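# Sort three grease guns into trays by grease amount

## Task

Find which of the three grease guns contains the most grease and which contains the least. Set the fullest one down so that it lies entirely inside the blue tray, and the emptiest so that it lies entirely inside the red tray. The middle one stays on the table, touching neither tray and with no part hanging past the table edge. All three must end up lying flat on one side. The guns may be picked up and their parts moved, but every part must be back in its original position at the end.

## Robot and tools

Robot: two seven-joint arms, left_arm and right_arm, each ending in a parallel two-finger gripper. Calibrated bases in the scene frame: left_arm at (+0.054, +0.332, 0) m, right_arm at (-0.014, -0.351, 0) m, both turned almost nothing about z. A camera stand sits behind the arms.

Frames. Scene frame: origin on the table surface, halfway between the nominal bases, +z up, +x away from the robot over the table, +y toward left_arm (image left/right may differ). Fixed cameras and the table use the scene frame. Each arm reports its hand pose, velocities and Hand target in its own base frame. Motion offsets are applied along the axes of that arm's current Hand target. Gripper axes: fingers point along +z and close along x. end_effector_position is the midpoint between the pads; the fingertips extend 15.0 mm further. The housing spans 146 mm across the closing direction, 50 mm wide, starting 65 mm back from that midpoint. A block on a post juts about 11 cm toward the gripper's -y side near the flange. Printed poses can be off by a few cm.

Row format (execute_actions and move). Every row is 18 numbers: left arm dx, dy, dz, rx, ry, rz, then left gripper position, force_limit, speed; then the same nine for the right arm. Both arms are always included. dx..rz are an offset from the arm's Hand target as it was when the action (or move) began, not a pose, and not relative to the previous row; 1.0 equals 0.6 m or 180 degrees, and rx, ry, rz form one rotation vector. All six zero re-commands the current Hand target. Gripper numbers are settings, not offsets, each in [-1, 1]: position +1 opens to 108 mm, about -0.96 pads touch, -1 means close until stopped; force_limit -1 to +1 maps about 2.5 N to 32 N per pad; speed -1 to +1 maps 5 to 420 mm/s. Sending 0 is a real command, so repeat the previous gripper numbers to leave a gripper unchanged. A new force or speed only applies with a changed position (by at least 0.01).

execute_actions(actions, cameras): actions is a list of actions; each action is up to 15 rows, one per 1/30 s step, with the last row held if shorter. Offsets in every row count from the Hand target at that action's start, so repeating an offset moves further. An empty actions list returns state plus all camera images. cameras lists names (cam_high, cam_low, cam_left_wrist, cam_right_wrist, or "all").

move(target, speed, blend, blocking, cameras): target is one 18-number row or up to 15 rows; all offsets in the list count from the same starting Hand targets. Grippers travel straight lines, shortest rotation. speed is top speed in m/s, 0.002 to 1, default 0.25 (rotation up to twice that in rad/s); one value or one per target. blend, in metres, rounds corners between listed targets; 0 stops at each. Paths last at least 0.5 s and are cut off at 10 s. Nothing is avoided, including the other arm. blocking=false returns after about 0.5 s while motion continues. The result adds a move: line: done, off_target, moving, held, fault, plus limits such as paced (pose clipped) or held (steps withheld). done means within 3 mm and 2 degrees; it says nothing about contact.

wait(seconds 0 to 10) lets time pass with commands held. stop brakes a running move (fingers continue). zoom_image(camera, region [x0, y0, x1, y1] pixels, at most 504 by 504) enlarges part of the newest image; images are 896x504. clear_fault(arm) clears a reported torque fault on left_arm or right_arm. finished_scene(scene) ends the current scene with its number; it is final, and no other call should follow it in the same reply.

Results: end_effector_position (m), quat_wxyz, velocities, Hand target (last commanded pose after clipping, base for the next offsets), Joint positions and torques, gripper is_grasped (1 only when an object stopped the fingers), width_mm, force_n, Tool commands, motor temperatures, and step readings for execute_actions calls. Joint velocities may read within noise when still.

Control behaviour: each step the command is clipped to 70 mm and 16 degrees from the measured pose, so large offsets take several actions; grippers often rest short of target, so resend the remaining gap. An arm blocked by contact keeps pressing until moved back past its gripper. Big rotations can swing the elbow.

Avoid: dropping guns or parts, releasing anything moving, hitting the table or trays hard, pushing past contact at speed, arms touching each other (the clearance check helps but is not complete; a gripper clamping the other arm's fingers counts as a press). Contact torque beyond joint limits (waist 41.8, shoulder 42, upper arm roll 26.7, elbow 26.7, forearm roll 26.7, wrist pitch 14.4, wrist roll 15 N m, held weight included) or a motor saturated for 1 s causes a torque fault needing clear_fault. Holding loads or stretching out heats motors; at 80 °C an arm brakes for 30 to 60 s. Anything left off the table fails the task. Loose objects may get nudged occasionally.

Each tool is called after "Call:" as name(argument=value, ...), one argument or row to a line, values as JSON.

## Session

Call:
execute_actions(
  actions=[],
)

Scene clock: 0.00 s.
left_arm: end_effector_position=(+0.6763, +0.1061, +0.2299) width_mm=107.94 is_grasped=0 force_n=0.00 end_effector_quat_wxyz=(+0.505, +0.403, +0.682, +0.343) | right_arm: end_effector_position=(+0.2928, +0.2395, +0.3883) width_mm=107.99 is_grasped=0 force_n=0.00 end_effector_quat_wxyz=(-0.577, +0.627, +0.517, +0.080)
Joint positions: left_arm=[-0.25 0.383 0.448 1.214 -2.832 0.485 3.078] | right_arm=[0.495 -0.165 -0.412 1.025 1.017 1.82 1.001]
Joint velocities: within noise
Joint torques (N m): no reading
Motor temperatures (°C): left_arm=[33 32 32 37 31 32 32] | right_arm=[31 34 33 33 31 38 33]
Hand target: left_arm +0.6763, +0.1061, +0.2299; +0.505, +0.403, +0.682, +0.343 | right_arm +0.2928, +0.2395, +0.3883; -0.577, +0.627, +0.517, +0.080
Tool commands: left_gripper/position=+0.998 left_gripper/force_limit=+1.0 left_gripper/speed=+1.0 right_gripper/position=+1.0 right_gripper/force_limit=+1.0 right_gripper/speed=+1.0

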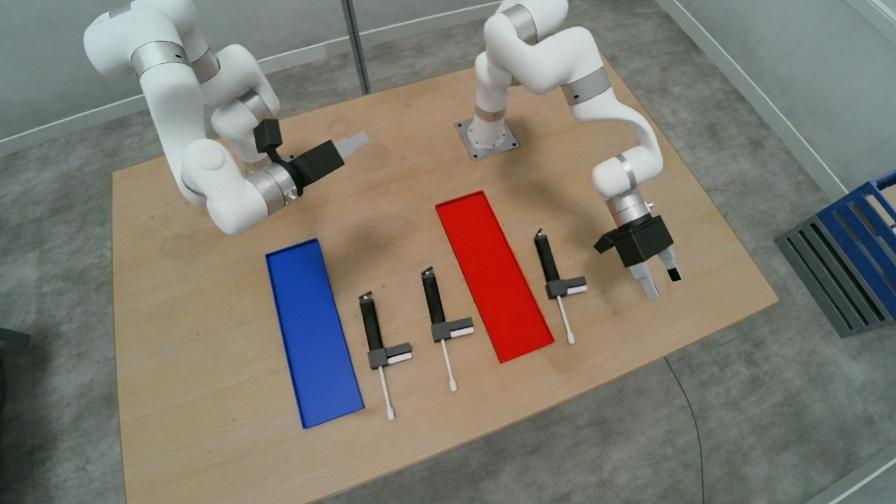

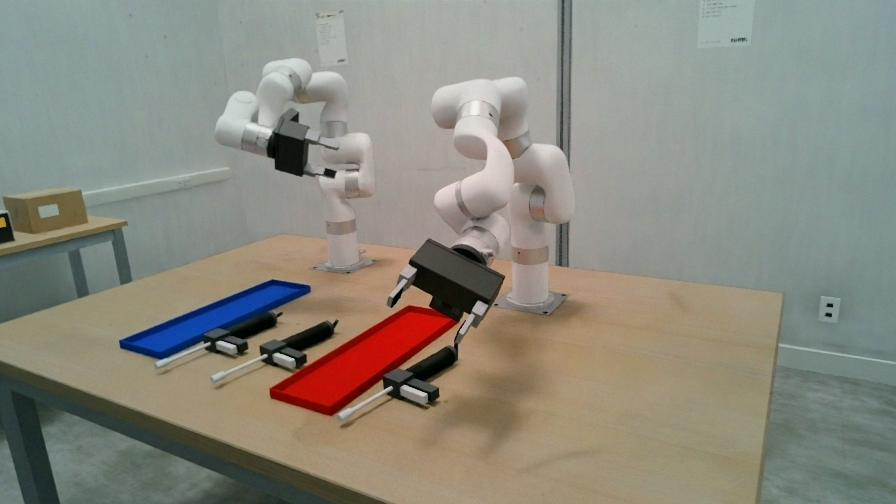

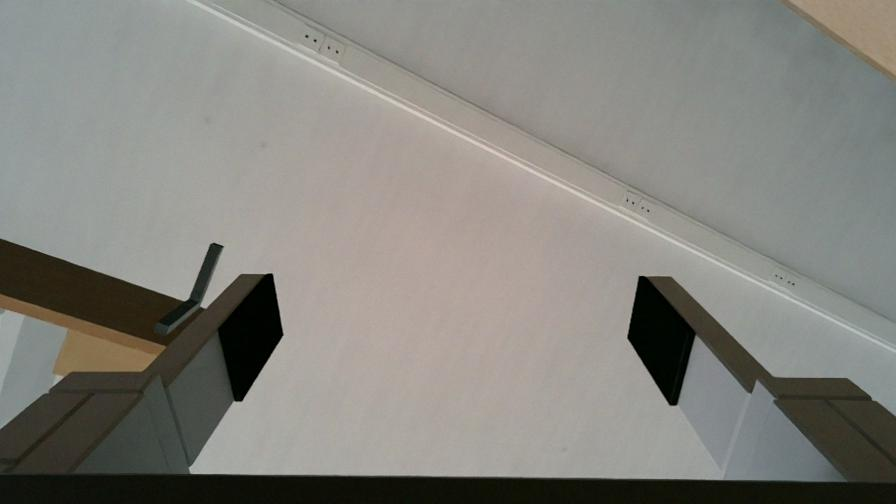

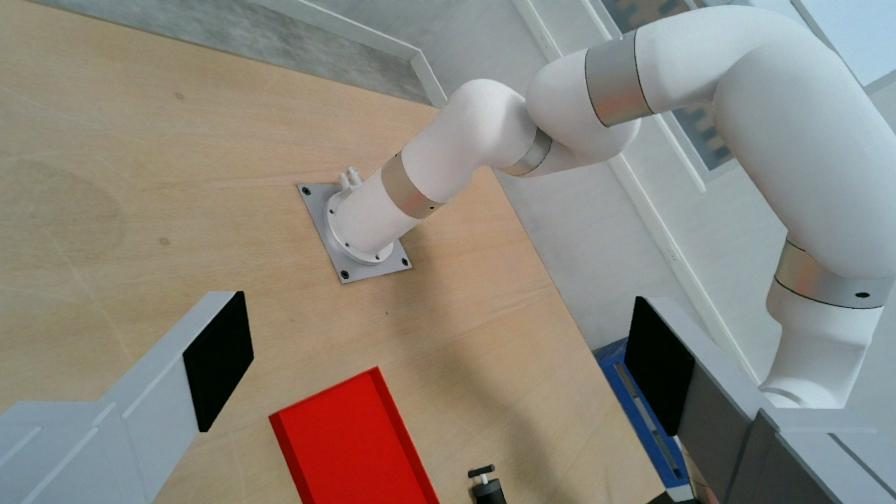

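Call:
move(
  target=[-0.162,0.032,-0.476,0.415,0.079,0.136,1,0.5,0,0.111,0.181,-0.122,-0.239,-0.316,-0.053,1,0.5,0],
  speed=0.4,
  cameras=["cam_left_wrist","cam_right_wrist"],
)

Scene clock: 6.50 s.
left_arm: end_effector_position=(+0.4205, +0.0102, +0.3595) width_mm=108.00 is_grasped=0 force_n=0.00 end_effector_quat_wxyz=(+0.000, +0.707, +0.707, -0.001) | right_arm: end_effector_position=(+0.4398, +0.2393, +0.3886) width_mm=107.99 is_grasped=0 force_n=0.00 end_effector_quat_wxyz=(-0.001, +0.707, +0.707, +0.000)
Joint positions: left_arm=[-0.359 0.426 0.631 1.97 -3.39 -1.619 4.143] | right_arm=[0.678 0.11 -0.198 1.697 0.023 1.59 1.268]
Joint torques (N m): left_arm=[1.23 -29.45 2.63 9.82 -0.79 -1.57 0.28] | right_arm=[1.94 -24.94 0.28 27.55 -0.39 -2.14 0.29]
Hand target: left_arm +0.4205, +0.0102, +0.3595; +0.000, +0.707, +0.707, -0.001 | right_arm +0.4398, +0.2393, +0.3886; -0.001, +0.707, +0.707, +0.000
Off the commanded pose: left_arm 0.000 m, 0 deg | right_arm 0.000 m, 0 deg.
move: done; limits=paced
Images, in order (width x height): cam_left_wrist 896x504, cam_right_wrist 896x504.

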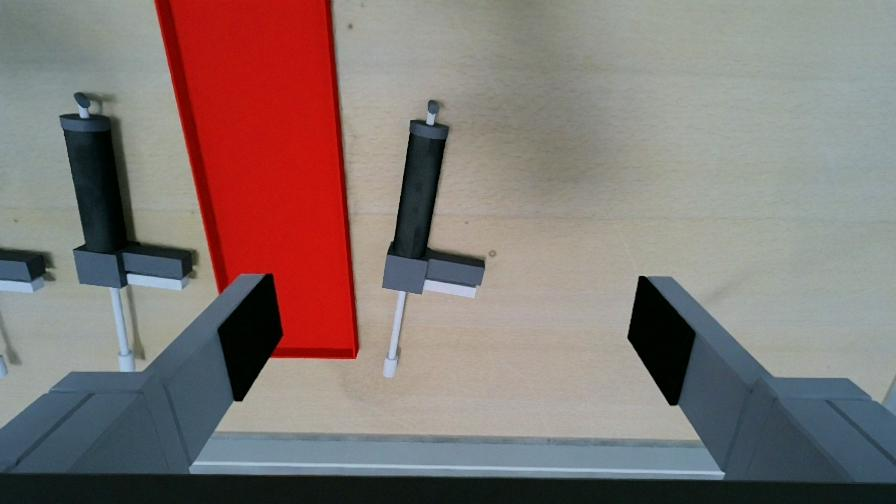

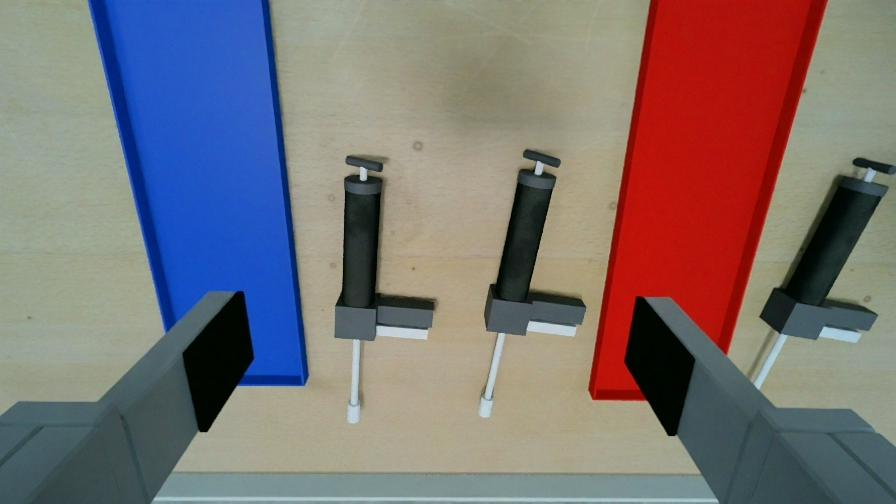

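Call:
move(
  target=[-0.05,0.074,0.356,0,0,0,1,0.5,0,-0.14,0.205,0.404,0,0,0,1,0.5,0],
  speed=0.3,
  cameras=["cam_left_wrist","cam_right_wrist"],
)

Scene clock: 9.63 s.
left_arm: end_effector_position=(+0.4647, -0.0202, +0.1460) width_mm=108.00 is_grasped=0 force_n=0.00 end_effector_quat_wxyz=(+0.000, +0.707, +0.707, -0.001) | right_arm: end_effector_position=(+0.5626, +0.1555, +0.1461) width_mm=107.99 is_grasped=0 force_n=0.00 end_effector_quat_wxyz=(-0.001, +0.707, +0.707, +0.000)
Joint positions: left_arm=[-0.39 0.623 0.549 1.641 -3.489 -1.118 4.155] | right_arm=[0.499 0.468 -0.276 1.474 0.145 1.027 0.962]
Joint torques (N m): left_arm=[1.17 -34.51 3.82 10.05 -0.67 -1.25 0.33] | right_arm=[-2.55 -33.09 -3.06 27.59 0.57 -1.88 -0.44]
Hand target: left_arm +0.4647, -0.0202, +0.1459; +0.000, +0.707, +0.707, -0.001 | right_arm +0.5626, +0.1555, +0.1460; -0.001, +0.707, +0.707, +0.000
Off the commanded pose: left_arm 0.000 m, 0 deg | right_arm 0.000 m, 0 deg.
move: done
Images, in order (width x height): cam_left_wrist 896x504, cam_right_wrist 896x504.

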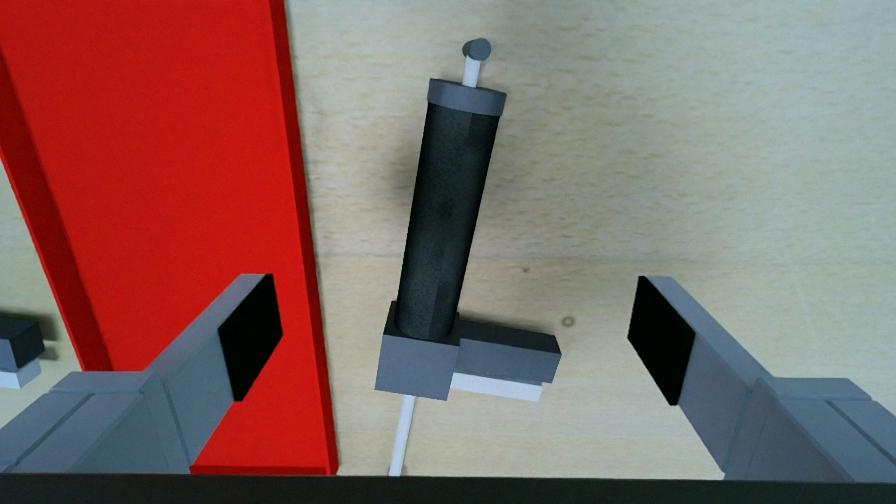

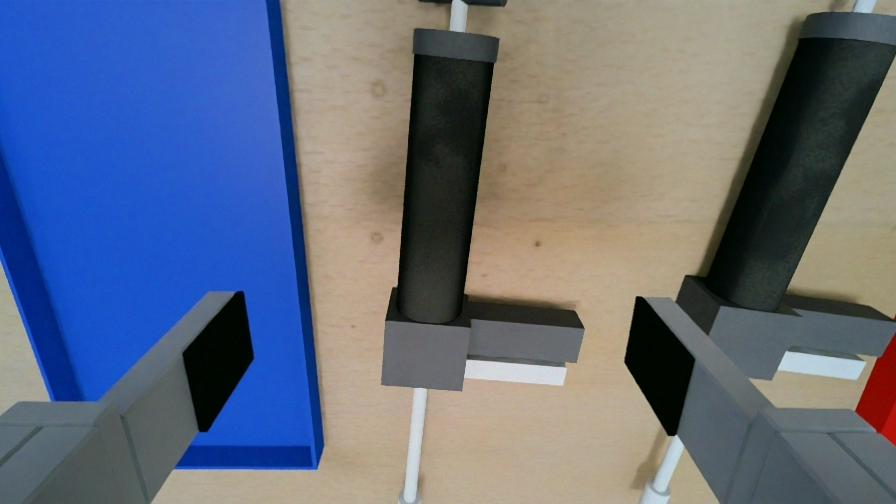

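Call:
move(
  target=[
    [-0.02,0.03,0.15,0,0,0,1,0.7,-0.3,0,0.017,0.15,0,0,0,1,0.7,-0.3],
    [-0.02,0.03,0.198,0,0,0,1,0.7,-0.3,0,0.017,0.198,0,0,0,1,0.7,-0.3],
  ],
  blend=[0.01,0],
  speed=[0.2,0.1],
  cameras=["cam_left_wrist","cam_right_wrist"],
)

Call:
execute_actions(
  actions=[
    [[0,0,0,0,0,0,-1,0.7,-0.3,0,0,0,0,0,0,-1,0.7,-0.3]],
  ],
)

Call:
move(
  target=[0,0,-0.198,0,0,0,-1,0.7,-0.3,0,0,-0.198,0,0,0,-1,0.7,-0.3],
  speed=0.16,
  cameras=["cam_low"],
)

Call:
wait(
  seconds=0.4,
)

Call:
move(
  target=[0,0,0.196,0,0,0,-1,0.7,-0.3,0,0,0.196,0,0,0,-1,0.7,-0.3],
  speed=0.12,
)

Call:
execute_actions(
  actions=[
    [[0,0,0,0,0,0,1,0.7,0,0,0,0,0,0,0,1,0.7,0]],
  ],
)

Call:
move(
  target=[0,0,-0.197,0,0,0,1,0.7,0,0,0,-0.197,0,0,0,1,0.7,0],
  speed=0.16,
  cameras=["cam_left_wrist","cam_right_wrist"],
)

Call:
wait(
  seconds=0.4,
)

Scene clock: 12.20 s.
left_arm: end_effector_position=(+0.4825, -0.0325, +0.0272) width_mm=108.00 is_grasped=0 force_n=0.00 end_effector_quat_wxyz=(+0.000, +0.707, +0.707, -0.001) | right_arm: end_effector_position=(+0.5728, +0.1556, +0.0272) width_mm=107.99 is_grasped=0 force_n=0.00 end_effector_quat_wxyz=(-0.001, +0.707, +0.707, +0.000)
Joint positions: left_arm=[-0.344 0.844 0.472 1.657 -3.585 -0.922 4.191] | right_arm=[0.469 0.681 -0.239 1.446 0.213 0.791 0.917]
Joint torques (N m): left_arm=[1.23 -38.11 4.21 9.14 -0.77 -1.23 0.42] | right_arm=[-2.38 -35.89 -3.62 24.68 0.37 -2.45 -0.2]
Hand target: left_arm +0.4825, -0.0325, +0.0271; +0.000, +0.707, +0.707, -0.001 | right_arm +0.5727, +0.1556, +0.0272; -0.001, +0.707, +0.707, +0.000
Off the commanded pose: left_arm 0.000 m, 0 deg | right_arm 0.000 m, 0 deg.
move: done
Images, in order (width x height): cam_left_wrist 896x504, cam_right_wrist 896x504.

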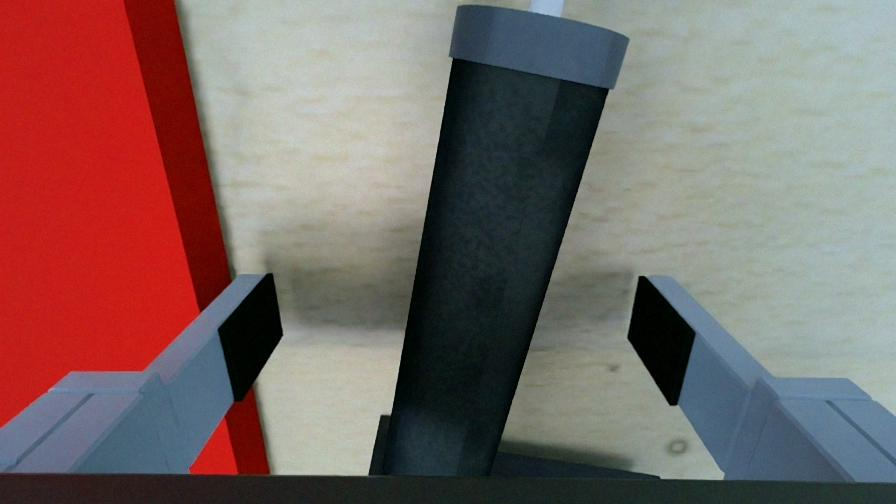

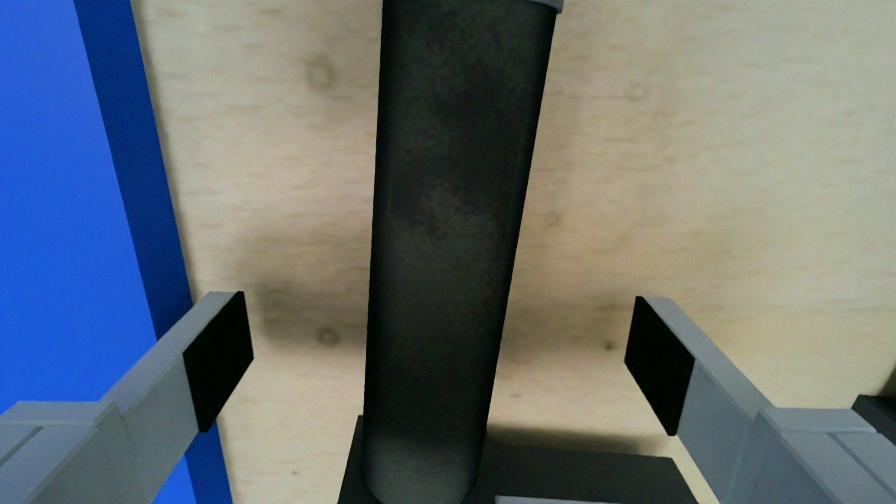

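Scene clock: 12.90 s.
left_arm: end_effector_position=(+0.4825, -0.0324, +0.0271) width_mm=36.99 is_grasped=1 force_n=35.00 end_effector_quat_wxyz=(+0.000, +0.707, +0.707, -0.001) | right_arm: end_effector_position=(+0.5728, +0.1556, +0.0272) width_mm=35.76 is_grasped=0 force_n=43.61 end_effector_quat_wxyz=(-0.001, +0.707, +0.707, +0.000)
Joint positions: left_arm=[-0.344 0.844 0.472 1.657 -3.585 -0.922 4.191] | right_arm=[0.469 0.682 -0.238 1.446 0.213 0.791 0.917]
Joint torques (N m): left_arm=[-0.39 -40.98 4.7 9 0.66 -1.56 -0.02] | right_arm=[1.24 -37.42 -5.17 24.01 -0.49 -2.1 0]
Hand target: left_arm +0.4825, -0.0325, +0.0271; +0.000, +0.707, +0.707, -0.001 | right_arm +0.5727, +0.1556, +0.0272; -0.001, +0.707, +0.707, +0.000
Off the commanded pose: left_arm 0.000 m, 0 deg | right_arm 0.000 m, 0 deg.
Step readings (end_effector_position of left_arm | right_arm):
0: (+0.4825, -0.0325, +0.0272) | (+0.5728, +0.1556, +0.0272)
1: (+0.4825, -0.0325, +0.0272) | (+0.5728, +0.1556, +0.0272)
2: (+0.4825, -0.0325, +0.0271) | (+0.5728, +0.1556, +0.0272)
4: (+0.4825, -0.0325, +0.0271) | (+0.5727, +0.1556, +0.0272)
8: (+0.4825, -0.0325, +0.0271) | (+0.5727, +0.1556, +0.0272)
15: (+0.4825, -0.0324, +0.0271) | (+0.5728, +0.1555, +0.0272)

Scene clock: 14.13 s.
left_arm: end_effector_position=(+0.4826, -0.0322, +0.1459) width_mm=36.19 is_grasped=1 force_n=24.63 end_effector_quat_wxyz=(+0.000, +0.707, +0.707, -0.001) | right_arm: end_effector_position=(+0.5728, +0.1555, +0.1459) width_mm=35.76 is_grasped=1 force_n=42.74 end_effector_quat_wxyz=(-0.001, +0.707, +0.707, +0.000)
Joint positions: left_arm=[-0.383 0.693 0.541 1.754 -3.51 -1.163 4.129] | right_arm=[0.489 0.501 -0.275 1.525 0.153 1.045 0.955]
Joint torques (N m): left_arm=[-0.41 -43.73 5.21 11.17 1.06 -1.68 -0.42] | right_arm=[1.67 -39.83 -4.95 30.82 -0.65 -2.44 0.33]
Hand target: left_arm +0.4827, -0.0322, +0.1459; +0.000, +0.707, +0.707, -0.001 | right_arm +0.5728, +0.1555, +0.1460; -0.001, +0.707, +0.707, +0.000
Off the commanded pose: left_arm 0.000 m, 0 deg | right_arm 0.000 m, 0 deg.
move: done
Images, in order (width x height): cam_low 896x504.

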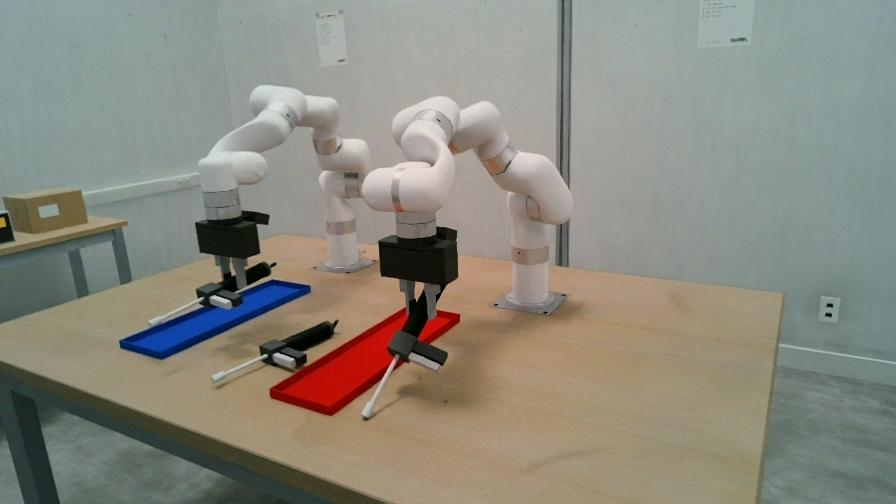

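Scene clock: 14.53 s.
left_arm: end_effector_position=(+0.4827, -0.0322, +0.1459) width_mm=36.19 is_grasped=1 force_n=24.63 end_effector_quat_wxyz=(+0.000, +0.707, +0.707, -0.001) | right_arm: end_effector_position=(+0.5728, +0.1555, +0.1460) width_mm=35.76 is_grasped=1 force_n=42.65 end_effector_quat_wxyz=(-0.001, +0.707, +0.707, +0.000)
Joint positions: left_arm=[-0.383 0.693 0.541 1.754 -3.51 -1.163 4.129] | right_arm=[0.489 0.501 -0.275 1.525 0.153 1.046 0.955]
Joint torques (N m): left_arm=[-0.21 -43.84 5.31 11.03 0.97 -1.76 -0.44] | right_arm=[1.65 -40.18 -5.16 31.05 -0.56 -2.6 0.36]
Hand target: left_arm +0.4827, -0.0322, +0.1459; +0.000, +0.707, +0.707, -0.001 | right_arm +0.5728, +0.1555, +0.1460; -0.001, +0.707, +0.707, +0.000
Tool commands: left_gripper/position=-1.0 left_gripper/force_limit=+0.7 left_gripper/speed=-0.3 right_gripper/position=-1.0 right_gripper/force_limit=+0.7 right_gripper/speed=-0.3
Off the commanded pose: left_arm 0.000 m, 0 deg | right_arm 0.000 m, 0 deg.
wait: 0.40 s; at rest by 0.17 s

Scene clock: 15.93 s.
left_arm: end_effector_position=(+0.4825, -0.0325, +0.0284) width_mm=35.41 is_grasped=1 force_n=24.63 end_effector_quat_wxyz=(+0.000, +0.707, +0.707, -0.001) | right_arm: end_effector_position=(+0.5728, +0.1556, +0.0285) width_mm=35.76 is_grasped=1 force_n=43.94 end_effector_quat_wxyz=(-0.001, +0.707, +0.707, +0.000)
Joint positions: left_arm=[-0.345 0.842 0.473 1.657 -3.585 -0.924 4.19] | right_arm=[0.469 0.679 -0.239 1.446 0.212 0.793 0.917]
Joint torques (N m): left_arm=[1.57 -39.21 4.39 9.48 -0.76 -1.15 0.23] | right_arm=[-2.05 -37.76 -4.35 26.83 0.47 -2.87 -0.3]
Hand target: left_arm +0.4825, -0.0325, +0.0283; +0.000, +0.707, +0.707, -0.001 | right_arm +0.5727, +0.1556, +0.0284; -0.001, +0.707, +0.707, +0.000
Off the commanded pose: left_arm 0.000 m, 0 deg | right_arm 0.000 m, 0 deg.
move: done

Scene clock: 16.63 s.
left_arm: end_effector_position=(+0.4825, -0.0325, +0.0283) width_mm=107.99 is_grasped=0 force_n=0.00 end_effector_quat_wxyz=(+0.000, +0.707, +0.707, -0.001) | right_arm: end_effector_position=(+0.5727, +0.1556, +0.0284) width_mm=107.99 is_grasped=0 force_n=0.00 end_effector_quat_wxyz=(-0.001, +0.707, +0.707, +0.000)
Joint positions: left_arm=[-0.345 0.842 0.473 1.657 -3.585 -0.924 4.19] | right_arm=[0.469 0.679 -0.239 1.446 0.212 0.793 0.917]
Joint torques (N m): left_arm=[0.76 -38.15 4.16 8.47 -0.19 -1.4 0.31] | right_arm=[-2.19 -35.94 -4.62 22.31 0.09 -1.71 0]
Hand target: left_arm +0.4825, -0.0325, +0.0283; +0.000, +0.707, +0.707, -0.001 | right_arm +0.5727, +0.1556, +0.0284; -0.001, +0.707, +0.707, +0.000
Off the commanded pose: left_arm 0.000 m, 0 deg | right_arm 0.000 m, 0 deg.
Step readings (end_effector_position of left_arm | right_arm):
0: (+0.4825, -0.0325, +0.0284) | (+0.5728, +0.1556, +0.0285)
1: (+0.4825, -0.0325, +0.0284) | (+0.5728, +0.1556, +0.0284)
2: (+0.4825, -0.0325, +0.0283) | (+0.5728, +0.1556, +0.0284)
4: (+0.4825, -0.0324, +0.0283) | (+0.5728, +0.1556, +0.0285)
8: (+0.4825, -0.0325, +0.0283) | (+0.5728, +0.1556, +0.0285)
15: (+0.4825, -0.0325, +0.0283) | (+0.5728, +0.1556, +0.0284)

Scene clock: 17.87 s.
left_arm: end_effector_position=(+0.4826, -0.0322, +0.1465) width_mm=107.99 is_grasped=0 force_n=0.00 end_effector_quat_wxyz=(+0.000, +0.707, +0.707, -0.001) | right_arm: end_effector_position=(+0.5728, +0.1555, +0.1465) width_mm=107.99 is_grasped=0 force_n=0.00 end_effector_quat_wxyz=(-0.001, +0.707, +0.707, +0.000)
Joint positions: left_arm=[-0.383 0.692 0.541 1.755 -3.51 -1.165 4.129] | right_arm=[0.489 0.501 -0.275 1.526 0.152 1.047 0.955]
Joint torques (N m): left_arm=[-0.51 -40.5 4.67 10.16 1.02 -1.53 -0.42] | right_arm=[1.82 -36.1 -4.36 27.33 -0.45 -1.83 0.58]
Hand target: left_arm +0.4827, -0.0322, +0.1465; +0.000, +0.707, +0.707, -0.001 | right_arm +0.5728, +0.1555, +0.1466; -0.001, +0.707, +0.707, +0.000
Off the commanded pose: left_arm 0.000 m, 0 deg | right_arm 0.000 m, 0 deg.
move: done
Images, in order (width x height): cam_left_wrist 896x504, cam_right_wrist 896x504.

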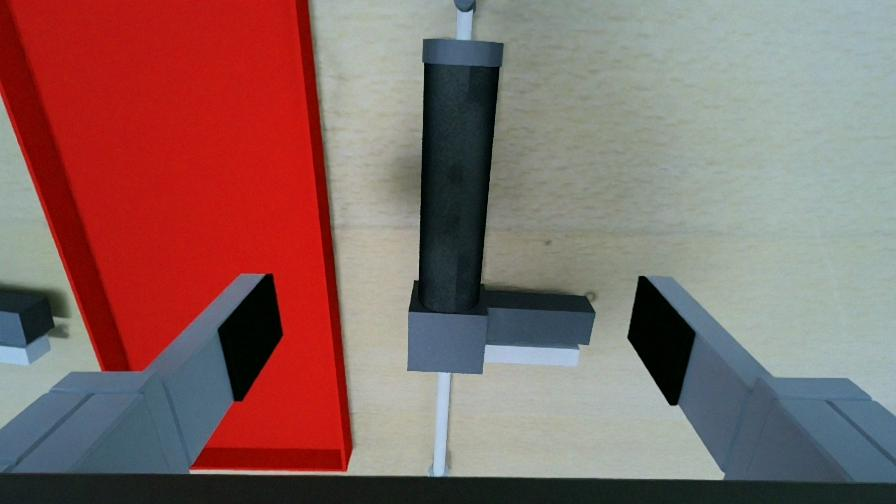

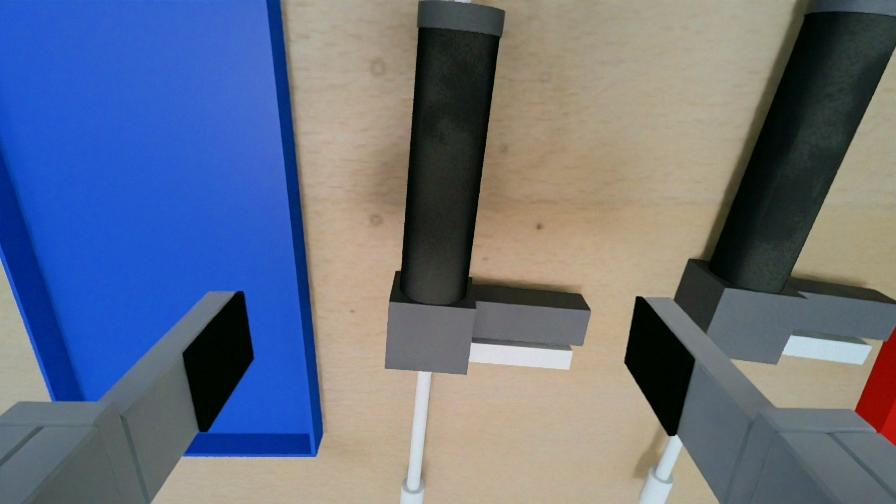

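Scene clock: 18.27 s.
left_arm: end_effector_position=(+0.4827, -0.0322, +0.1465) width_mm=107.99 is_grasped=0 force_n=0.00 end_effector_quat_wxyz=(+0.000, +0.707, +0.707, -0.001) | right_arm: end_effector_position=(+0.5728, +0.1555, +0.1466) width_mm=107.99 is_grasped=0 force_n=0.00 end_effector_quat_wxyz=(-0.001, +0.707, +0.707, +0.000)
Joint positions: left_arm=[-0.383 0.692 0.541 1.755 -3.51 -1.165 4.129] | right_arm=[0.489 0.501 -0.275 1.526 0.152 1.047 0.955]
Joint torques (N m): left_arm=[0.04 -40.57 4.72 9.98 1.06 -1.53 -0.39] | right_arm=[1.89 -36.2 -4.49 27.19 -0.62 -1.74 0.5]
Hand target: left_arm +0.4827, -0.0322, +0.1465; +0.000, +0.707, +0.707, -0.001 | right_arm +0.5728, +0.1555, +0.1466; -0.001, +0.707, +0.707, +0.000
Tool commands: left_gripper/position=+1.0 left_gripper/force_limit=+0.7 left_gripper/speed=+0.0 right_gripper/position=+1.0 right_gripper/force_limit=+0.7 right_gripper/speed=+0.0
Off the commanded pose: left_arm 0.000 m, 0 deg | right_arm 0.000 m, 0 deg.
wait: 0.40 s; at rest by 0.17 s

Call:
move(
  target=[
    [0,0,0,0,0,0,1,0.7,0,0.262,-0.018,0,0,0,0,1,0.7,-0.3],
    [0,0,0,0,0,0,1,0.7,0,0.262,-0.018,0.198,0,0,0,1,0.7,-0.3],
  ],
  blend=[0.02,0],
  speed=[0.3,0.15],
  cameras=["cam_right_wrist"],
)

Call:
execute_actions(
  actions=[
    [[0,0,0,0,0,0,1,0.7,0,0,0,0,0,0,0,-1,0.7,-0.3]],
  ],
)

Call:
move(
  target=[0,0,0,0,0,0,1,0.7,0,0,0,-0.198,0,0,0,-1,0.7,-0.3],
  speed=0.16,
  cameras=["cam_low"],
)

Call:
wait(
  seconds=0.4,
)

Call:
move(
  target=[0,0,0,0,0,0,1,0.7,0,0,0,0.196,0,0,0,-1,0.7,-0.3],
  speed=0.12,
)

Call:
execute_actions(
  actions=[
    [[0,0,0,0,0,0,1,0.7,0,0,0,0,0,0,0,1,0.7,0]],
  ],
)

Call:
move(
  target=[0,0,0,0,0,0,1,0.7,0,0,0,-0.197,0,0,0,1,0.7,0],
  speed=0.16,
  cameras=["cam_right_wrist"],
)

Call:
wait(
  seconds=0.4,
)

Scene clock: 22.20 s.
left_arm: end_effector_position=(+0.4827, -0.0322, +0.1465) width_mm=107.99 is_grasped=0 force_n=0.00 end_effector_quat_wxyz=(+0.000, +0.707, +0.707, -0.001) | right_arm: end_effector_position=(+0.5620, +0.3128, +0.0280) width_mm=107.99 is_grasped=0 force_n=0.00 end_effector_quat_wxyz=(-0.001, +0.707, +0.707, +0.000)
Joint positions: left_arm=[-0.383 0.692 0.541 1.755 -3.51 -1.165 4.129] | right_arm=[0.641 0.832 -0.182 1.727 0.172 0.91 1.197]
Joint torques (N m): left_arm=[0.49 -40.11 4.79 9.92 0.81 -1.38 -0.41] | right_arm=[-2.55 -39.83 -3.41 26.39 0.36 -2.64 -0.19]
Hand target: left_arm +0.4827, -0.0322, +0.1465; +0.000, +0.707, +0.707, -0.001 | right_arm +0.5619, +0.3128, +0.0280; -0.001, +0.707, +0.707, +0.000
Off the commanded pose: left_arm 0.000 m, 0 deg | right_arm 0.000 m, 0 deg.
move: done
Images, in order (width x height): cam_right_wrist 896x504.

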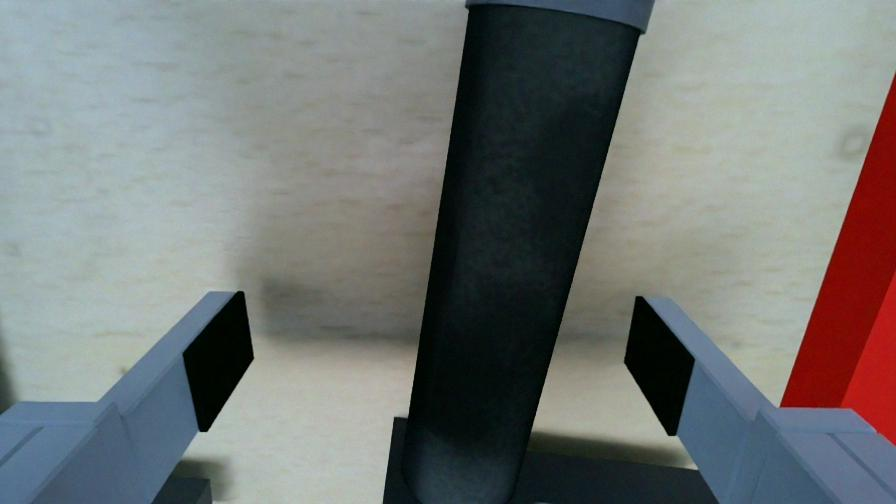

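Scene clock: 22.93 s.
left_arm: end_effector_position=(+0.4827, -0.0322, +0.1465) width_mm=107.99 is_grasped=0 force_n=0.00 end_effector_quat_wxyz=(+0.000, +0.707, +0.707, -0.001) | right_arm: end_effector_position=(+0.5620, +0.3128, +0.0280) width_mm=34.96 is_grasped=1 force_n=45.36 end_effector_quat_wxyz=(-0.001, +0.707, +0.707, +0.000)
Joint positions: left_arm=[-0.383 0.692 0.541 1.755 -3.51 -1.165 4.129] | right_arm=[0.641 0.832 -0.182 1.727 0.172 0.91 1.197]
Joint torques (N m): left_arm=[0.57 -39.82 4.8 10.05 0.95 -1.39 -0.47] | right_arm=[0.8 -41.23 -3.51 24.52 -0.57 -1.93 0.08]
Hand target: left_arm +0.4827, -0.0322, +0.1465; +0.000, +0.707, +0.707, -0.001 | right_arm +0.5619, +0.3128, +0.0280; -0.001, +0.707, +0.707, +0.000
Off the commanded pose: left_arm 0.000 m, 0 deg | right_arm 0.000 m, 0 deg.
Step readings (end_effector_position of left_arm | right_arm):
0: (+0.4827, -0.0322, +0.1465) | (+0.5620, +0.3128, +0.0280)
1: (+0.4827, -0.0322, +0.1465) | (+0.5620, +0.3128, +0.0280)
2: (+0.4827, -0.0322, +0.1465) | (+0.5620, +0.3128, +0.0280)
4: (+0.4827, -0.0322, +0.1465) | (+0.5620, +0.3128, +0.0280)
8: (+0.4827, -0.0322, +0.1465) | (+0.5619, +0.3128, +0.0280)
15: (+0.4827, -0.0322, +0.1465) | (+0.5620, +0.3128, +0.0280)

Scene clock: 24.17 s.
left_arm: end_effector_position=(+0.4827, -0.0322, +0.1465) width_mm=107.99 is_grasped=0 force_n=0.00 end_effector_quat_wxyz=(+0.000, +0.707, +0.707, -0.001) | right_arm: end_effector_position=(+0.5620, +0.3127, +0.1467) width_mm=34.96 is_grasped=1 force_n=45.38 end_effector_quat_wxyz=(-0.001, +0.707, +0.707, +0.000)
Joint positions: left_arm=[-0.383 0.692 0.541 1.755 -3.51 -1.165 4.129] | right_arm=[0.648 0.679 -0.204 1.82 0.14 1.155 1.217]
Joint torques (N m): left_arm=[0.5 -39.42 4.63 10.02 0.99 -1.39 -0.4] | right_arm=[-2.39 -45.35 -5.03 32.18 -0.15 -2.77 0.53]
Hand target: left_arm +0.4827, -0.0322, +0.1465; +0.000, +0.707, +0.707, -0.001 | right_arm +0.5620, +0.3127, +0.1468; -0.001, +0.707, +0.707, +0.000
Off the commanded pose: left_arm 0.000 m, 0 deg | right_arm 0.000 m, 0 deg.
move: done
Images, in order (width x height): cam_low 896x504.

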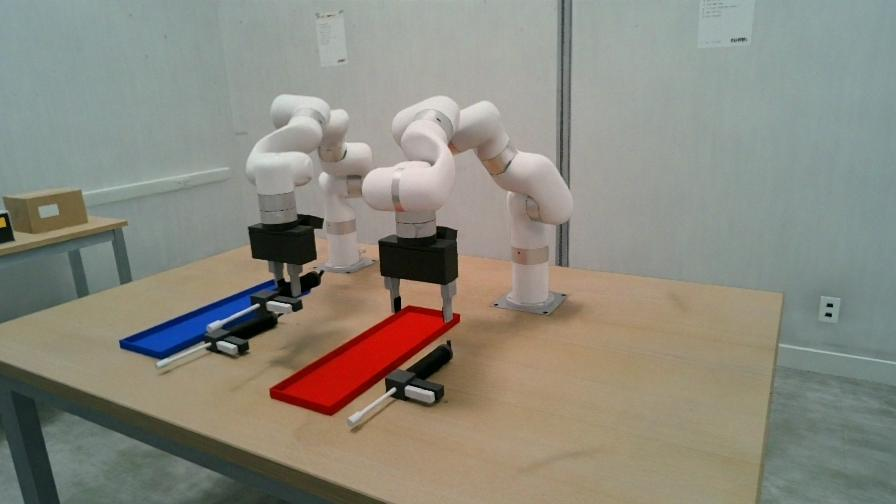

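Scene clock: 24.57 s.
left_arm: end_effector_position=(+0.4827, -0.0322, +0.1465) width_mm=107.99 is_grasped=0 force_n=0.00 end_effector_quat_wxyz=(+0.000, +0.707, +0.707, -0.001) | right_arm: end_effector_position=(+0.5620, +0.3127, +0.1468) width_mm=34.96 is_grasped=1 force_n=45.38 end_effector_quat_wxyz=(-0.001, +0.707, +0.707, +0.000)
Joint positions: left_arm=[-0.383 0.692 0.541 1.755 -3.51 -1.165 4.129] | right_arm=[0.648 0.679 -0.204 1.82 0.14 1.155 1.217]
Joint torques (N m): left_arm=[0.4 -39.61 4.61 9.96 0.93 -1.35 -0.4] | right_arm=[-2.64 -45.34 -4.98 31.99 -0.47 -2.58 0.49]
Hand target: left_arm +0.4827, -0.0322, +0.1465; +0.000, +0.707, +0.707, -0.001 | right_arm +0.5620, +0.3127, +0.1468; -0.001, +0.707, +0.707, +0.000
Tool commands: left_gripper/position=+1.0 left_gripper/force_limit=+0.7 left_gripper/speed=+0.0 right_gripper/position=-1.0 right_gripper/force_limit=+0.7 right_gripper/speed=-0.3
Off the commanded pose: left_arm 0.000 m, 0 deg | right_arm 0.000 m, 0 deg.
wait: 0.40 s; at rest by 0.17 s

Scene clock: 25.97 s.
left_arm: end_effector_position=(+0.4827, -0.0322, +0.1465) width_mm=107.99 is_grasped=0 force_n=0.00 end_effector_quat_wxyz=(+0.000, +0.707, +0.707, -0.001) | right_arm: end_effector_position=(+0.5620, +0.3128, +0.0292) width_mm=34.96 is_grasped=1 force_n=45.37 end_effector_quat_wxyz=(-0.001, +0.707, +0.707, +0.000)
Joint positions: left_arm=[-0.383 0.692 0.541 1.755 -3.51 -1.165 4.129] | right_arm=[0.641 0.83 -0.182 1.727 0.171 0.912 1.198]
Joint torques (N m): left_arm=[0.44 -39.2 4.57 10.01 0.96 -1.38 -0.36] | right_arm=[-2.22 -43.7 -3.51 29.29 0.46 -3.13 -0.21]
Hand target: left_arm +0.4827, -0.0322, +0.1465; +0.000, +0.707, +0.707, -0.001 | right_arm +0.5619, +0.3128, +0.0292; -0.001, +0.707, +0.707, +0.000
Off the commanded pose: left_arm 0.000 m, 0 deg | right_arm 0.000 m, 0 deg.
move: done

Scene clock: 26.67 s.
left_arm: end_effector_position=(+0.4827, -0.0322, +0.1465) width_mm=107.99 is_grasped=0 force_n=0.00 end_effector_quat_wxyz=(+0.000, +0.707, +0.707, -0.001) | right_arm: end_effector_position=(+0.5619, +0.3128, +0.0292) width_mm=107.99 is_grasped=0 force_n=0.00 end_effector_quat_wxyz=(-0.001, +0.707, +0.707, +0.000)
Joint positions: left_arm=[-0.383 0.692 0.541 1.755 -3.51 -1.165 4.129] | right_arm=[0.641 0.83 -0.182 1.727 0.171 0.912 1.198]
Joint torques (N m): left_arm=[0.53 -38.94 4.67 9.95 0.83 -1.44 -0.41] | right_arm=[-2.01 -39.66 -3.74 24.15 0.02 -1.91 -0.2]
Hand target: left_arm +0.4827, -0.0322, +0.1465; +0.000, +0.707, +0.707, -0.001 | right_arm +0.5619, +0.3128, +0.0292; -0.001, +0.707, +0.707, +0.000
Off the commanded pose: left_arm 0.000 m, 0 deg | right_arm 0.000 m, 0 deg.
Step readings (end_effector_position of left_arm | right_arm):
0: (+0.4827, -0.0322, +0.1465) | (+0.5620, +0.3128, +0.0292)
1: (+0.4827, -0.0322, +0.1465) | (+0.5620, +0.3128, +0.0292)
2: (+0.4827, -0.0322, +0.1465) | (+0.5620, +0.3128, +0.0292)
4: (+0.4827, -0.0322, +0.1465) | (+0.5621, +0.3129, +0.0294)
8: (+0.4827, -0.0322, +0.1465) | (+0.5620, +0.3129, +0.0293)
15: (+0.4827, -0.0322, +0.1465) | (+0.5620, +0.3128, +0.0292)

Scene clock: 27.90 s.
left_arm: end_effector_position=(+0.4827, -0.0322, +0.1465) width_mm=107.99 is_grasped=0 force_n=0.00 end_effector_quat_wxyz=(+0.000, +0.707, +0.707, -0.001) | right_arm: end_effector_position=(+0.5620, +0.3127, +0.1473) width_mm=107.99 is_grasped=0 force_n=0.00 end_effector_quat_wxyz=(-0.001, +0.707, +0.707, +0.000)
Joint positions: left_arm=[-0.383 0.692 0.541 1.755 -3.51 -1.165 4.129] | right_arm=[0.648 0.678 -0.203 1.821 0.14 1.157 1.217]
Joint torques (N m): left_arm=[0.7 -38.69 4.59 9.93 1.02 -1.39 -0.37] | right_arm=[-1.91 -40.48 -4.2 28.06 -0.43 -1.98 0.38]
Hand target: left_arm +0.4827, -0.0322, +0.1465; +0.000, +0.707, +0.707, -0.001 | right_arm +0.5620, +0.3127, +0.1474; -0.001, +0.707, +0.707, +0.000
Off the commanded pose: left_arm 0.000 m, 0 deg | right_arm 0.000 m, 0 deg.
move: done
Images, in order (width x height): cam_right_wrist 896x504.

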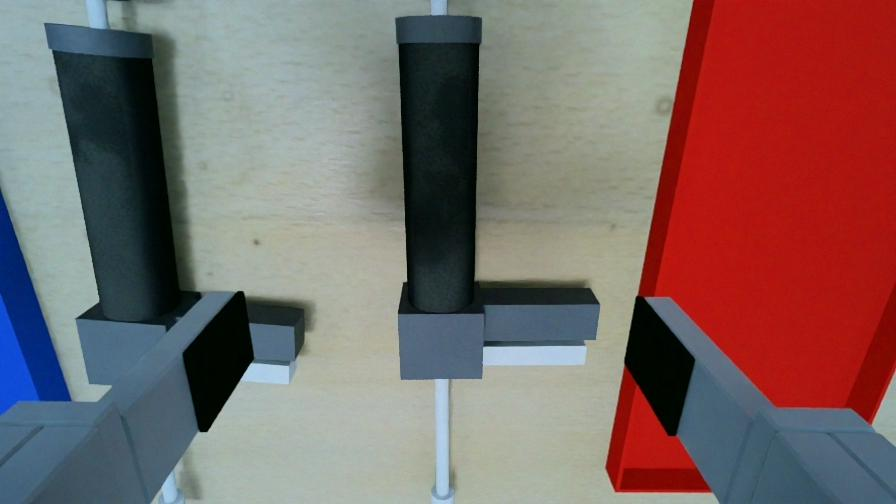

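Scene clock: 28.30 s.
left_arm: end_effector_position=(+0.4827, -0.0322, +0.1465) width_mm=107.99 is_grasped=0 force_n=0.00 end_effector_quat_wxyz=(+0.000, +0.707, +0.707, -0.001) | right_arm: end_effector_position=(+0.5620, +0.3127, +0.1474) width_mm=107.99 is_grasped=0 force_n=0.00 end_effector_quat_wxyz=(-0.001, +0.707, +0.707, +0.000)
Joint positions: left_arm=[-0.383 0.692 0.541 1.755 -3.51 -1.165 4.129] | right_arm=[0.648 0.678 -0.203 1.821 0.14 1.157 1.217]
Joint torques (N m): left_arm=[0.46 -38.72 4.51 10.01 1.01 -1.43 -0.35] | right_arm=[-2.44 -40.23 -4.24 27.81 -0.23 -1.79 0.43]
Hand target: left_arm +0.4827, -0.0322, +0.1465; +0.000, +0.707, +0.707, -0.001 | right_arm +0.5620, +0.3127, +0.1474; -0.001, +0.707, +0.707, +0.000
Tool commands: left_gripper/position=+1.0 left_gripper/force_limit=+0.7 left_gripper/speed=+0.0 right_gripper/position=+1.0 right_gripper/force_limit=+0.7 right_gripper/speed=+0.0
Off the commanded pose: left_arm 0.000 m, 0 deg | right_arm 0.000 m, 0 deg.
wait: 0.40 s; at rest by 0.17 s

Call:
move(
  target=[
    [-0.3,0.018,0,0,0,0,1,0.7,-0.3,-0.467,-0.1,-0.1,0,0,0,1,0.7,0],
    [-0.563,0.018,0,0,0,0,1,0.7,-0.3,-0.467,-0.1,-0.1,0,0,0,1,0.7,0],
    [-0.563,0.018,0.198,0,0,0,1,0.7,-0.3,-0.467,-0.1,-0.1,0,0,0,1,0.7,0],
  ],
  blend=[0.03,0.02,0],
  speed=[0.3,0.3,0.15],
  cameras=["cam_left_wrist"],
)

Call:
execute_actions(
  actions=[
    [[0,0,0,0,0,0,-1,0.7,-0.3,0,0,0,0,0,0,1,0.7,0]],
  ],
)

Call:
move(
  target=[0,0,-0.198,0,0,0,-1,0.7,-0.3,0,0,0,0,0,0,1,0.7,0],
  speed=0.16,
)

Call:
wait(
  seconds=0.4,
)

Call:
move(
  target=[0,0,0.196,0,0,0,-1,0.7,-0.3,0,0,0,0,0,0,1,0.7,0],
  speed=0.12,
)

Call:
execute_actions(
  actions=[
    [[0,0,0,0,0,0,1,0.7,0,0,0,0,0,0,0,1,0.7,0]],
  ],
)

Call:
move(
  target=[0,0,-0.197,0,0,0,1,0.7,0,0,0,0,0,0,0,1,0.7,0],
  speed=0.16,
  cameras=["cam_left_wrist","cam_right_wrist"],
)

Call:
wait(
  seconds=0.4,
)

Scene clock: 33.13 s.
left_arm: end_effector_position=(+0.4925, -0.3697, +0.0284) width_mm=107.99 is_grasped=0 force_n=0.00 end_effector_quat_wxyz=(+0.083, +0.704, +0.705, +0.010) | right_arm: end_effector_position=(+0.5021, +0.0324, +0.2071) width_mm=107.99 is_grasped=0 force_n=0.00 end_effector_quat_wxyz=(-0.001, +0.707, +0.707, +0.000)
Joint positions: left_arm=[-0.732 1.378 0.581 2.707 -3.75 -1.233 3.439] | right_arm=[0.437 0.138 -0.392 1.2 0.061 1.074 0.805]
Joint torques (N m): left_arm=[-0.57 -47.12 2.52 9 -0.96 -1.23 0.38] | right_arm=[-2.45 -26.66 -2.26 25.55 -0.44 -1.92 -0.18]
Hand target: left_arm +0.4933, -0.3703, +0.0284; +0.000, +0.707, +0.707, -0.001 | right_arm +0.5021, +0.0324, +0.2071; -0.001, +0.707, +0.707, +0.000
Off the commanded pose: left_arm 0.001 m, 10 deg | right_arm 0.000 m, 0 deg.
elbow stopped short (left arm): the move would have taken joint 4 (elbow) straighter than the controller allows.
move: off_target (left_arm)
Images, in order (width x height): cam_left_wrist 896x504.

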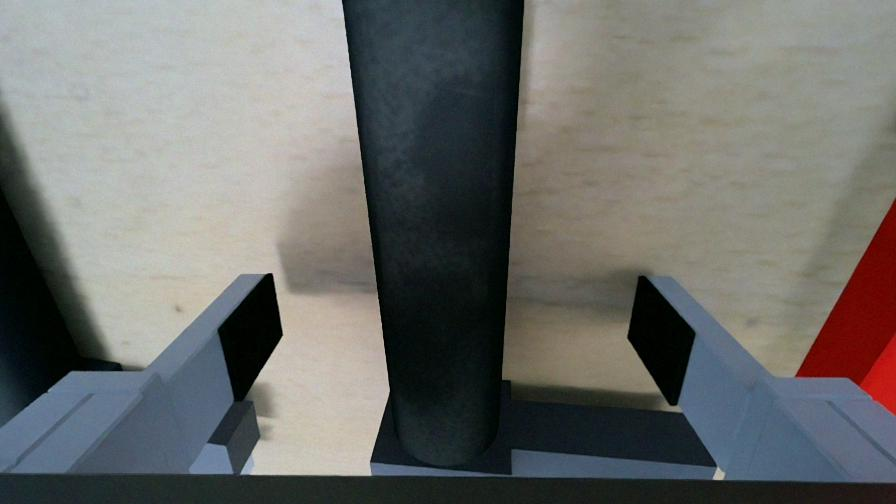

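Scene clock: 33.97 s.
left_arm: end_effector_position=(+0.4925, -0.3697, +0.0284) width_mm=34.89 is_grasped=1 force_n=45.27 end_effector_quat_wxyz=(+0.083, +0.704, +0.705, +0.010) | right_arm: end_effector_position=(+0.5021, +0.0324, +0.2071) width_mm=107.99 is_grasped=0 force_n=0.00 end_effector_quat_wxyz=(-0.001, +0.707, +0.707, +0.000)
Joint positions: left_arm=[-0.738 1.383 0.631 2.707 -3.801 -1.24 3.451] | right_arm=[0.437 0.138 -0.392 1.2 0.061 1.074 0.805]
Joint torques (N m): left_arm=[-0.98 -44.72 2.5 7.99 -0.91 -1.11 0.42] | right_arm=[-1.91 -26.84 -2.07 25.74 -0.47 -1.81 -0.2]
Hand target: left_arm +0.4933, -0.3703, +0.0284; +0.000, +0.707, +0.707, -0.001 | right_arm +0.5021, +0.0324, +0.2071; -0.001, +0.707, +0.707, +0.000
Off the commanded pose: left_arm 0.001 m, 10 deg | right_arm 0.000 m, 0 deg.
elbow stopped short (left arm): the move would have taken joint 4 (elbow) straighter than the controller allows.
Step readings (end_effector_position of left_arm | right_arm):
0: (+0.4925, -0.3697, +0.0284) | (+0.5021, +0.0324, +0.2071)
1: (+0.4925, -0.3697, +0.0284) | (+0.5021, +0.0324, +0.2071)
2: (+0.4925, -0.3697, +0.0284) | (+0.5021, +0.0324, +0.2071)
4: (+0.4925, -0.3697, +0.0284) | (+0.5021, +0.0324, +0.2071)
8: (+0.4925, -0.3697, +0.0284) | (+0.5021, +0.0324, +0.2071)
15: (+0.4925, -0.3697, +0.0284) | (+0.5021, +0.0324, +0.2071)

Scene clock: 35.47 s.
left_arm: end_effector_position=(+0.4927, -0.3694, +0.1470) width_mm=34.89 is_grasped=1 force_n=45.26 end_effector_quat_wxyz=(+0.111, +0.703, +0.703, +0.014) | right_arm: end_effector_position=(+0.5021, +0.0324, +0.2071) width_mm=107.99 is_grasped=0 force_n=0.00 end_effector_quat_wxyz=(-0.001, +0.707, +0.707, +0.000)
Joint positions: left_arm=[-0.757 1.21 0.752 2.707 -3.879 -1.384 3.465] | right_arm=[0.437 0.138 -0.392 1.2 0.061 1.074 0.805]
Joint torques (N m): left_arm=[-0.59 -50.77 3.58 9.35 -0.96 -1.11 0.41] | right_arm=[-2.03 -26.2 -2.34 25.59 -0.42 -1.89 -0.14]
Hand target: left_arm +0.4935, -0.3700, +0.1472; +0.000, +0.707, +0.707, -0.001 | right_arm +0.5021, +0.0324, +0.2071; -0.001, +0.707, +0.707, +0.000
Off the commanded pose: left_arm 0.001 m, 13 deg | right_arm 0.000 m, 0 deg.
elbow stopped short (left arm): the move would have taken joint 4 (elbow) straighter than the controller allows.
move: off_target (left_arm)

Scene clock: 35.87 s.
left_arm: end_effector_position=(+0.4927, -0.3694, +0.1470) width_mm=34.89 is_grasped=1 force_n=45.25 end_effector_quat_wxyz=(+0.111, +0.703, +0.703, +0.014) | right_arm: end_effector_position=(+0.5021, +0.0324, +0.2071) width_mm=107.99 is_grasped=0 force_n=0.00 end_effector_quat_wxyz=(-0.001, +0.707, +0.707, +0.000)
Joint positions: left_arm=[-0.757 1.21 0.752 2.707 -3.879 -1.384 3.465] | right_arm=[0.437 0.138 -0.392 1.2 0.061 1.074 0.805]
Joint torques (N m): left_arm=[-0.64 -51.06 3.68 9.42 -0.94 -1.09 0.43] | right_arm=[-2.2 -26.66 -2.07 25.46 -0.38 -1.95 -0.16]
Hand target: left_arm +0.4935, -0.3700, +0.1472; +0.000, +0.707, +0.707, -0.001 | right_arm +0.5021, +0.0324, +0.2071; -0.001, +0.707, +0.707, +0.000
Tool commands: left_gripper/position=-1.0 left_gripper/force_limit=+0.7 left_gripper/speed=-0.3 right_gripper/position=+1.0 right_gripper/force_limit=+0.7 right_gripper/speed=+0.0
Off the commanded pose: left_arm 0.001 m, 13 deg | right_arm 0.000 m, 0 deg.
wait: 0.40 s; at rest by 0.17 s

Scene clock: 37.57 s.
left_arm: end_effector_position=(+0.4925, -0.3697, +0.0296) width_mm=34.89 is_grasped=1 force_n=45.24 end_effector_quat_wxyz=(+0.082, +0.705, +0.705, +0.010) | right_arm: end_effector_position=(+0.5021, +0.0324, +0.2071) width_mm=107.99 is_grasped=0 force_n=0.00 end_effector_quat_wxyz=(-0.001, +0.707, +0.707, +0.000)
Joint positions: left_arm=[-0.764 1.408 0.838 2.707 -4.012 -1.277 3.492] | right_arm=[0.437 0.138 -0.392 1.2 0.061 1.074 0.805]
Joint torques (N m): left_arm=[-0.58 -51.19 4.18 8.22 -0.83 -1.3 0.35] | right_arm=[-2.35 -26.61 -2.2 25.66 -0.19 -1.78 0.17]
Hand target: left_arm +0.4933, -0.3703, +0.0296; +0.000, +0.707, +0.707, -0.001 | right_arm +0.5021, +0.0324, +0.2071; -0.001, +0.707, +0.707, +0.000
Off the commanded pose: left_arm 0.001 m, 9 deg | right_arm 0.000 m, 0 deg.
elbow stopped short (left arm): the move would have taken joint 4 (elbow) straighter than the controller allows.
move: off_target (left_arm)

Scene clock: 38.40 s.
left_arm: end_effector_position=(+0.4925, -0.3697, +0.0296) width_mm=107.99 is_grasped=0 force_n=0.00 end_effector_quat_wxyz=(+0.082, +0.705, +0.705, +0.010) | right_arm: end_effector_position=(+0.5021, +0.0324, +0.2071) width_mm=107.99 is_grasped=0 force_n=0.00 end_effector_quat_wxyz=(-0.001, +0.707, +0.707, +0.000)
Joint positions: left_arm=[-0.77 1.415 0.89 2.705 -4.065 -1.287 3.502] | right_arm=[0.437 0.138 -0.392 1.2 0.061 1.074 0.805]
Joint torques (N m): left_arm=[-0.71 -46.98 3.92 6.36 -1.02 -1.27 0.37] | right_arm=[-2.14 -26.3 -2.01 25.69 -0.09 -1.78 0.15]
Hand target: left_arm +0.4933, -0.3703, +0.0296; +0.000, +0.707, +0.707, -0.001 | right_arm +0.5021, +0.0324, +0.2071; -0.001, +0.707, +0.707, +0.000
Off the commanded pose: left_arm 0.001 m, 9 deg | right_arm 0.000 m, 0 deg.
elbow stopped short (left arm): the move would have taken joint 4 (elbow) straighter than the controller allows.
Step readings (end_effector_position of left_arm | right_arm):
0: (+0.4925, -0.3697, +0.0296) | (+0.5021, +0.0324, +0.2071)
1: (+0.4925, -0.3697, +0.0296) | (+0.5021, +0.0324, +0.2071)
2: (+0.4925, -0.3697, +0.0296) | (+0.5021, +0.0324, +0.2071)
4: (+0.4926, -0.3697, +0.0297) | (+0.5021, +0.0324, +0.2071)
8: (+0.4925, -0.3697, +0.0297) | (+0.5021, +0.0324, +0.2071)
15: (+0.4925, -0.3697, +0.0296) | (+0.5021, +0.0324, +0.2071)

Scene clock: 39.90 s.
left_arm: end_effector_position=(+0.4927, -0.3694, +0.1476) width_mm=107.99 is_grasped=0 force_n=0.00 end_effector_quat_wxyz=(+0.110, +0.703, +0.703, +0.014) | right_arm: end_effector_position=(+0.5021, +0.0324, +0.2071) width_mm=107.99 is_grasped=0 force_n=0.00 end_effector_quat_wxyz=(-0.001, +0.707, +0.707, +0.000)
Joint positions: left_arm=[-0.787 1.246 1.016 2.702 -4.135 -1.432 3.512] | right_arm=[0.437 0.138 -0.392 1.2 0.061 1.074 0.805]
Joint torques (N m): left_arm=[-0.59 -45.97 4.03 5.34 -0.95 -1.1 0.38] | right_arm=[-1.86 -26.75 -1.89 25.38 0.03 -1.7 0.14]
Hand target: left_arm +0.4935, -0.3700, +0.1478; +0.000, +0.707, +0.707, -0.001 | right_arm +0.5021, +0.0324, +0.2071; -0.001, +0.707, +0.707, +0.000
Off the commanded pose: left_arm 0.001 m, 13 deg | right_arm 0.000 m, 0 deg.
move: off_target (left_arm)
Images, in order (width x height): cam_left_wrist 896x504, cam_right_wrist 896x504.

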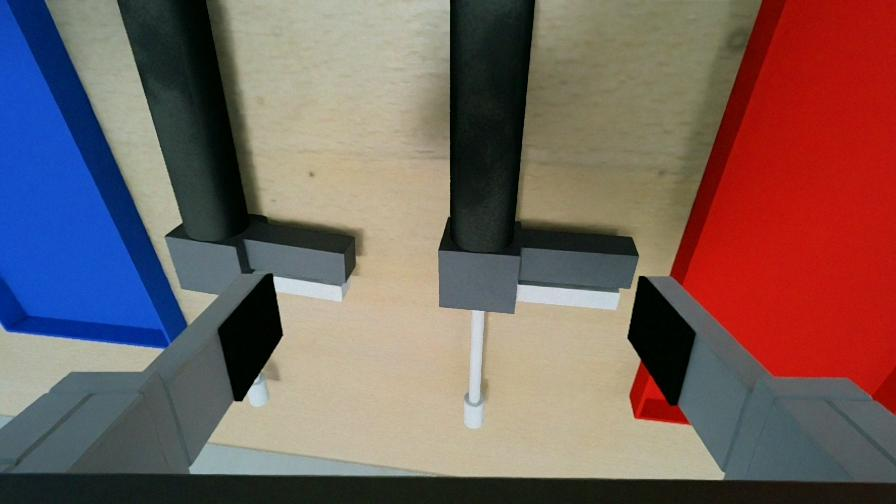

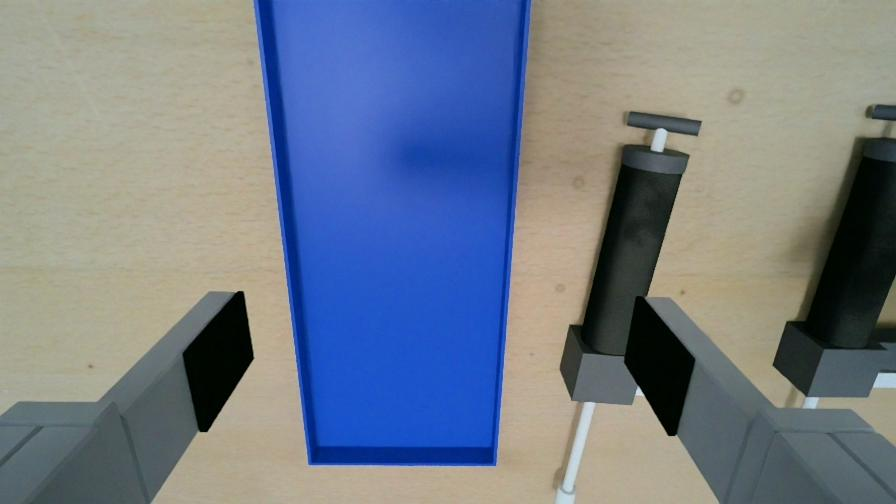

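Scene clock: 40.30 s.
left_arm: end_effector_position=(+0.4927, -0.3694, +0.1476) width_mm=107.99 is_grasped=0 force_n=0.00 end_effector_quat_wxyz=(+0.110, +0.703, +0.703, +0.014) | right_arm: end_effector_position=(+0.5021, +0.0324, +0.2071) width_mm=107.99 is_grasped=0 force_n=0.00 end_effector_quat_wxyz=(-0.001, +0.707, +0.707, +0.000)
Joint positions: left_arm=[-0.787 1.246 1.016 2.702 -4.135 -1.432 3.512] | right_arm=[0.437 0.138 -0.392 1.2 0.061 1.074 0.805]
Joint torques (N m): left_arm=[-0.56 -46.07 4.14 5.44 -1.08 -1.09 0.37] | right_arm=[-1.88 -26.47 -1.89 25.56 -0.26 -1.87 0.16]
Hand target: left_arm +0.4935, -0.3700, +0.1478; +0.000, +0.707, +0.707, -0.001 | right_arm +0.5021, +0.0324, +0.2071; -0.001, +0.707, +0.707, +0.000
Tool commands: left_gripper/position=+1.0 left_gripper/force_limit=+0.7 left_gripper/speed=+0.0 right_gripper/position=+1.0 right_gripper/force_limit=+0.7 right_gripper/speed=+0.0
Off the commanded pose: left_arm 0.001 m, 13 deg | right_arm 0.000 m, 0 deg.
wait: 0.40 s; at rest by 0.17 s


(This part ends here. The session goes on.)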